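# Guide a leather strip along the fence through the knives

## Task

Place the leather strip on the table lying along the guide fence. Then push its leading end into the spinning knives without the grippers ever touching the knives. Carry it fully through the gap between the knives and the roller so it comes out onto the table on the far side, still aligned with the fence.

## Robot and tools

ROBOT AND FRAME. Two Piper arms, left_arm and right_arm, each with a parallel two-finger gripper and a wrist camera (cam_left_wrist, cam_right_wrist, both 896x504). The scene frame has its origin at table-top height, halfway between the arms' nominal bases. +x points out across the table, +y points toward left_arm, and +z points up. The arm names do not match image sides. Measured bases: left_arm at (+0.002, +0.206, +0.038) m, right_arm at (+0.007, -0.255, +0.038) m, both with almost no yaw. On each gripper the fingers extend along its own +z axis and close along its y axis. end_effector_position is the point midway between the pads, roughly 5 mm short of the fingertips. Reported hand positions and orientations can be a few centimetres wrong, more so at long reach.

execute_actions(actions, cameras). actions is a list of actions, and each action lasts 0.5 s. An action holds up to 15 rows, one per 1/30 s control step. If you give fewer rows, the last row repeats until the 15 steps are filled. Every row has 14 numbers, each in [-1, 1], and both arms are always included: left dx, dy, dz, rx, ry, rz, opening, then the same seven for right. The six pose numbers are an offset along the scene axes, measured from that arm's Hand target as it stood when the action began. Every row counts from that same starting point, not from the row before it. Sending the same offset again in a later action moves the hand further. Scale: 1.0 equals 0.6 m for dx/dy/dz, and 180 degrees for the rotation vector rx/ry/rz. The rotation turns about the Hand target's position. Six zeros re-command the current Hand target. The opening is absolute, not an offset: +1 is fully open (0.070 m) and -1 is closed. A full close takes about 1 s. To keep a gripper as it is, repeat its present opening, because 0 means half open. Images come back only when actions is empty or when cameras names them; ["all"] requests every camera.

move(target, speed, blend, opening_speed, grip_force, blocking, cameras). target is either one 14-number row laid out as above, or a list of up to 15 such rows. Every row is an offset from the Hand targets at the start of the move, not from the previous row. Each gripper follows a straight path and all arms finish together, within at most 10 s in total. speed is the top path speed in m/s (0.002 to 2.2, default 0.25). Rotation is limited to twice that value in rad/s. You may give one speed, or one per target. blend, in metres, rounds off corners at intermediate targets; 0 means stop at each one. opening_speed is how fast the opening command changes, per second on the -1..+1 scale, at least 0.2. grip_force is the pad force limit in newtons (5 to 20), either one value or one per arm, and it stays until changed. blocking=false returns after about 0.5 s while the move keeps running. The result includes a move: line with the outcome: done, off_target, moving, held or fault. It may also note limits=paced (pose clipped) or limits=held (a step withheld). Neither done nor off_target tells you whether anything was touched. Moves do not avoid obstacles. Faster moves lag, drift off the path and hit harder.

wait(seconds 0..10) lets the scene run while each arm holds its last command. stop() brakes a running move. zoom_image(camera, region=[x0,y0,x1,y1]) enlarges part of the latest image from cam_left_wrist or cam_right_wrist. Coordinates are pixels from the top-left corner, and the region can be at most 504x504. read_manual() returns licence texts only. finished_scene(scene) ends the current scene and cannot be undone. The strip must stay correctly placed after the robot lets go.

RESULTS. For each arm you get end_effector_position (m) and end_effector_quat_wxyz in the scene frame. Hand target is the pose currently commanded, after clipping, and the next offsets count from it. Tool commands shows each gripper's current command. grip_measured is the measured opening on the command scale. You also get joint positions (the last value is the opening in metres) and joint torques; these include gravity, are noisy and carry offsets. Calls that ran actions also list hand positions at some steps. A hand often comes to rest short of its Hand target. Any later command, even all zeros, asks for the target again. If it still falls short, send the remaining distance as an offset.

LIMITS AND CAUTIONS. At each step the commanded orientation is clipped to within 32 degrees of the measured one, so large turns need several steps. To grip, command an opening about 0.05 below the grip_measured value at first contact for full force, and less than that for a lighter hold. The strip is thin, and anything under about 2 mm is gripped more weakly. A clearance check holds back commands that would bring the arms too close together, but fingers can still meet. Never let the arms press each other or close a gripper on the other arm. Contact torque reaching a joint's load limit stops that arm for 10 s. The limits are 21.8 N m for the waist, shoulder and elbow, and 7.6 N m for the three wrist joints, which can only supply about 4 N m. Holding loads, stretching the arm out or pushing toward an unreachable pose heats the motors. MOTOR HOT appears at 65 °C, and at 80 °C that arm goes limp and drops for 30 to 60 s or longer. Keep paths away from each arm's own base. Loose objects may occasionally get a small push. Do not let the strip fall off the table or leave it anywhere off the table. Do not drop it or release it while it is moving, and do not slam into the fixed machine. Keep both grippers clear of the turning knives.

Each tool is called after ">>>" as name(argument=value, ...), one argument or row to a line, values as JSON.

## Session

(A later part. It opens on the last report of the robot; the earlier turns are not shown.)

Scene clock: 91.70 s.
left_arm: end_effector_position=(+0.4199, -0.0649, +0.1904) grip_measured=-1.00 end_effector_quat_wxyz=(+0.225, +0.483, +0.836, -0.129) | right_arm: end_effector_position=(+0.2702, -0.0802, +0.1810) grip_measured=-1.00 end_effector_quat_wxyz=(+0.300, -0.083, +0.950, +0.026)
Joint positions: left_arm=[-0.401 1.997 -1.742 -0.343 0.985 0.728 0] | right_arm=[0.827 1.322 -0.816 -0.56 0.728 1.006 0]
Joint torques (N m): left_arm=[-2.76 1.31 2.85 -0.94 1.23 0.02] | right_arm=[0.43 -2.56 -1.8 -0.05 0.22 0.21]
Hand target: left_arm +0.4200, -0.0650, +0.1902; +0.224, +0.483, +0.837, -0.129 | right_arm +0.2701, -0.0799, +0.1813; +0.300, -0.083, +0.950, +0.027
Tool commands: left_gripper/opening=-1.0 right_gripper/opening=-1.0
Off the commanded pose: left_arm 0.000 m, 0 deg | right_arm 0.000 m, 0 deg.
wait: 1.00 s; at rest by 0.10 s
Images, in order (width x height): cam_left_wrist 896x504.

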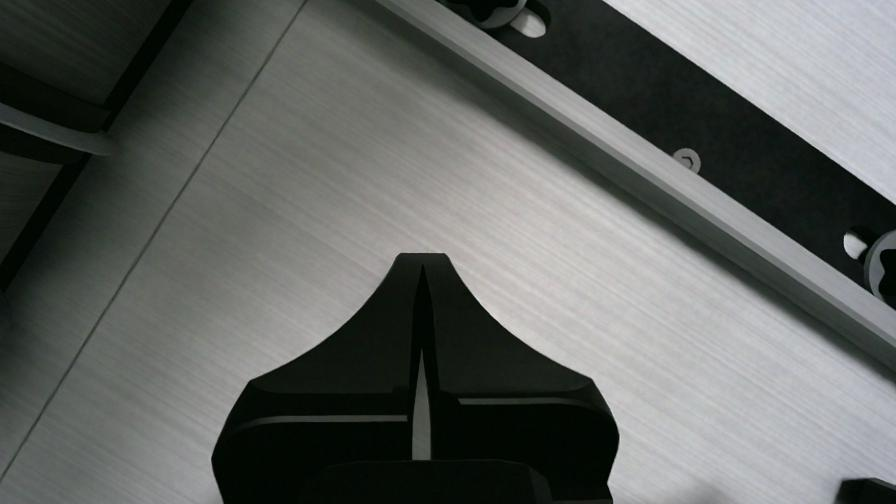

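>>> move(
  target=[
    [0,0.0167,0.06,0,0,0,-1, -0.01,0,0.06,0,0,0,-1],
    [-0.1,0.25,0.2,0,0,0,-1, -0.0835,-0.0835,0.4645,0.0165,-0.1937,-0.0541,-1],
  ],
  cameras=["all"],
  speed=[0.08,0.2],
  blend=[0.02,0],
)

Scene clock: 94.50 s.
left_arm: end_effector_position=(+0.3598, +0.0851, +0.3098) grip_measured=-1.00 end_effector_quat_wxyz=(+0.287, +0.463, +0.832, -0.099) | right_arm: end_effector_position=(+0.2207, -0.1306, +0.4601) grip_measured=-1.00 end_effector_quat_wxyz=(+0.565, -0.090, +0.810, +0.129)
Joint positions: left_arm=[-0.044 1.527 -1.533 -0.433 1.217 0.981 0] | right_arm=[1.285 0.856 -1.237 -0.965 1.229 1.003 0]
Joint torques (N m): left_arm=[0.21 -6.58 -4.15 -0.48 -0.03 -0.25] | right_arm=[-0.72 2.56 -3.39 -0.59 -0.1 0.02]
Hand target: left_arm +0.3600, +0.0850, +0.3102; +0.224, +0.483, +0.837, -0.129 | right_arm +0.2200, -0.1300, +0.4600; +0.574, +0.000, +0.819, +0.000
Off the commanded pose: left_arm 0.000 m, 8 deg | right_arm 0.001 m, 18 deg.
joint sent to its limit (left arm) — joint 5 (wrist pitch), upper limit. The joint targets are off in orientation, not in position.
joint sent to its limit (right arm) — joint 5 (wrist pitch), upper limit. The joint targets are off in orientation, not in position.
move: off_target (left_arm, right_arm); blend cut to 0.0187 m at target 1

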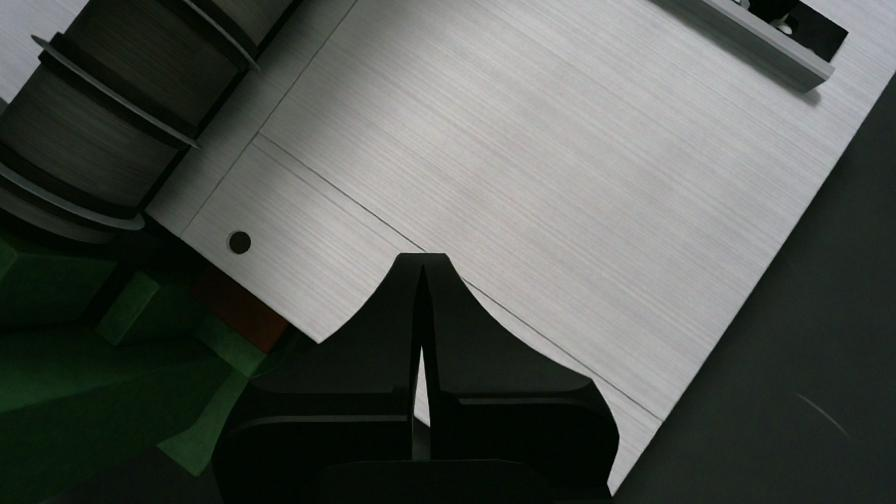

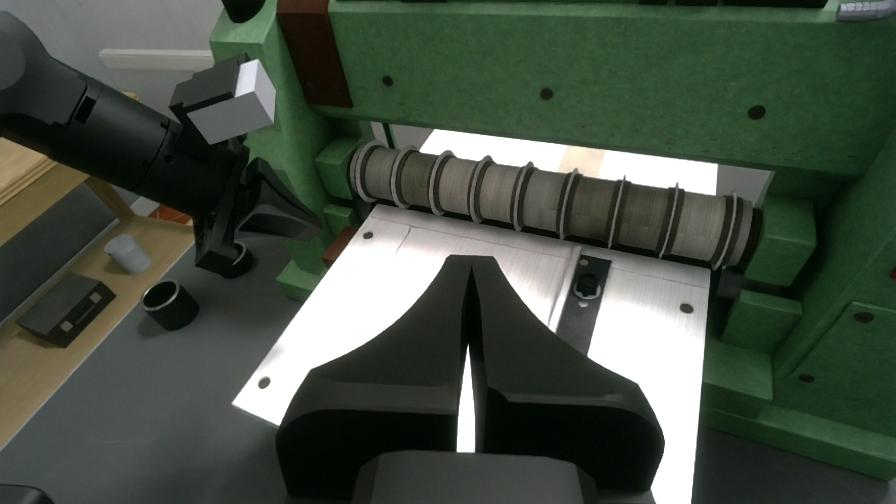

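>>> zoom_image(
  camera="cam_right_wrist",
  region=[400, 110, 780, 280],
)

>>> zoom_image(
  camera="cam_right_wrist",
  region=[500, 120, 660, 220],
)

Scaled by 1.326.

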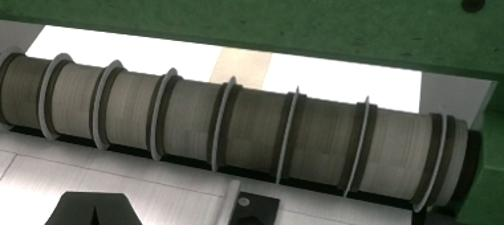

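Scaled by 3.150.

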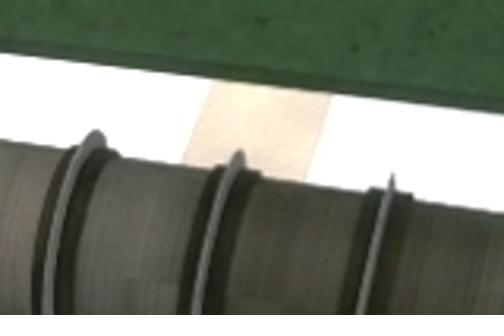

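>>> move(
  target=[0,0,0,0,0,0,-1, 0.1333,-0.0333,-0.25,0,-0.0833,0,-1],
  cameras=["cam_right_wrist"],
  speed=0.2,
)

Scene clock: 97.37 s.
left_arm: end_effector_position=(+0.3598, +0.0851, +0.3098) grip_measured=-1.00 end_effector_quat_wxyz=(+0.287, +0.463, +0.833, -0.099) | right_arm: end_effector_position=(+0.3000, -0.1505, +0.3099) grip_measured=-1.00 end_effector_quat_wxyz=(+0.670, +0.003, +0.743, -0.005)
Joint positions: left_arm=[-0.044 1.527 -1.533 -0.433 1.217 0.98 0] | right_arm=[0.967 1.061 -0.504 -1.755 1.008 2.061 0]
Joint torques (N m): left_arm=[-0.29 -6.44 -4.7 -0.49 0.13 -0.2] | right_arm=[0.57 -1.92 -3.71 -0.7 0.38 0.03]
Hand target: left_arm +0.3600, +0.0850, +0.3102; +0.224, +0.483, +0.837, -0.129 | right_arm +0.3000, -0.1500, +0.3100; +0.676, +0.000, +0.737, +0.000
Off the commanded pose: left_arm 0.000 m, 8 deg | right_arm 0.001 m, 1 deg.
joint read past its limit (right arm) — joint 4 (forearm roll), lower limit.
joint sent to its limit (left arm) — joint 5 (wrist pitch), upper limit. The joint targets are off in orientation, not in position.
joint sent to its limit (right arm) — joint 4 (forearm roll), lower limit. The joint targets still meet the commanded pose.
move: off_target (left_arm)
Images, in order (width x height): cam_right_wrist 896x504.

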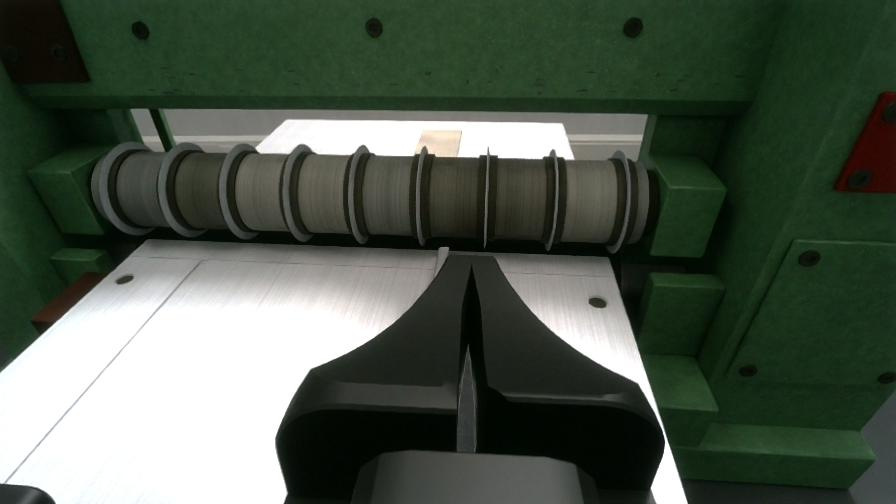

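>>> zoom_image(
  camera="cam_right_wrist",
  region=[240, 90, 660, 270],
)

>>> zoom_image(
  camera="cam_right_wrist",
  region=[370, 100, 530, 190],
)

Scaled by 1.200.

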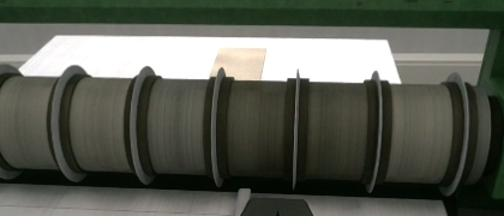

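Scaled by 3.150.

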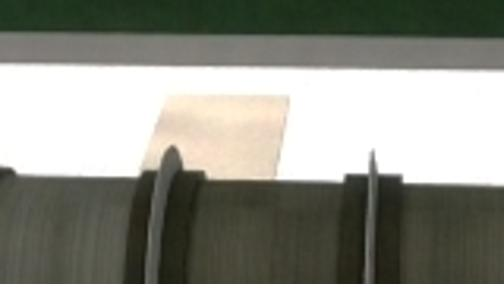

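>>> finished_scene(
  scene=1,
)

The scene is finished: the task was done.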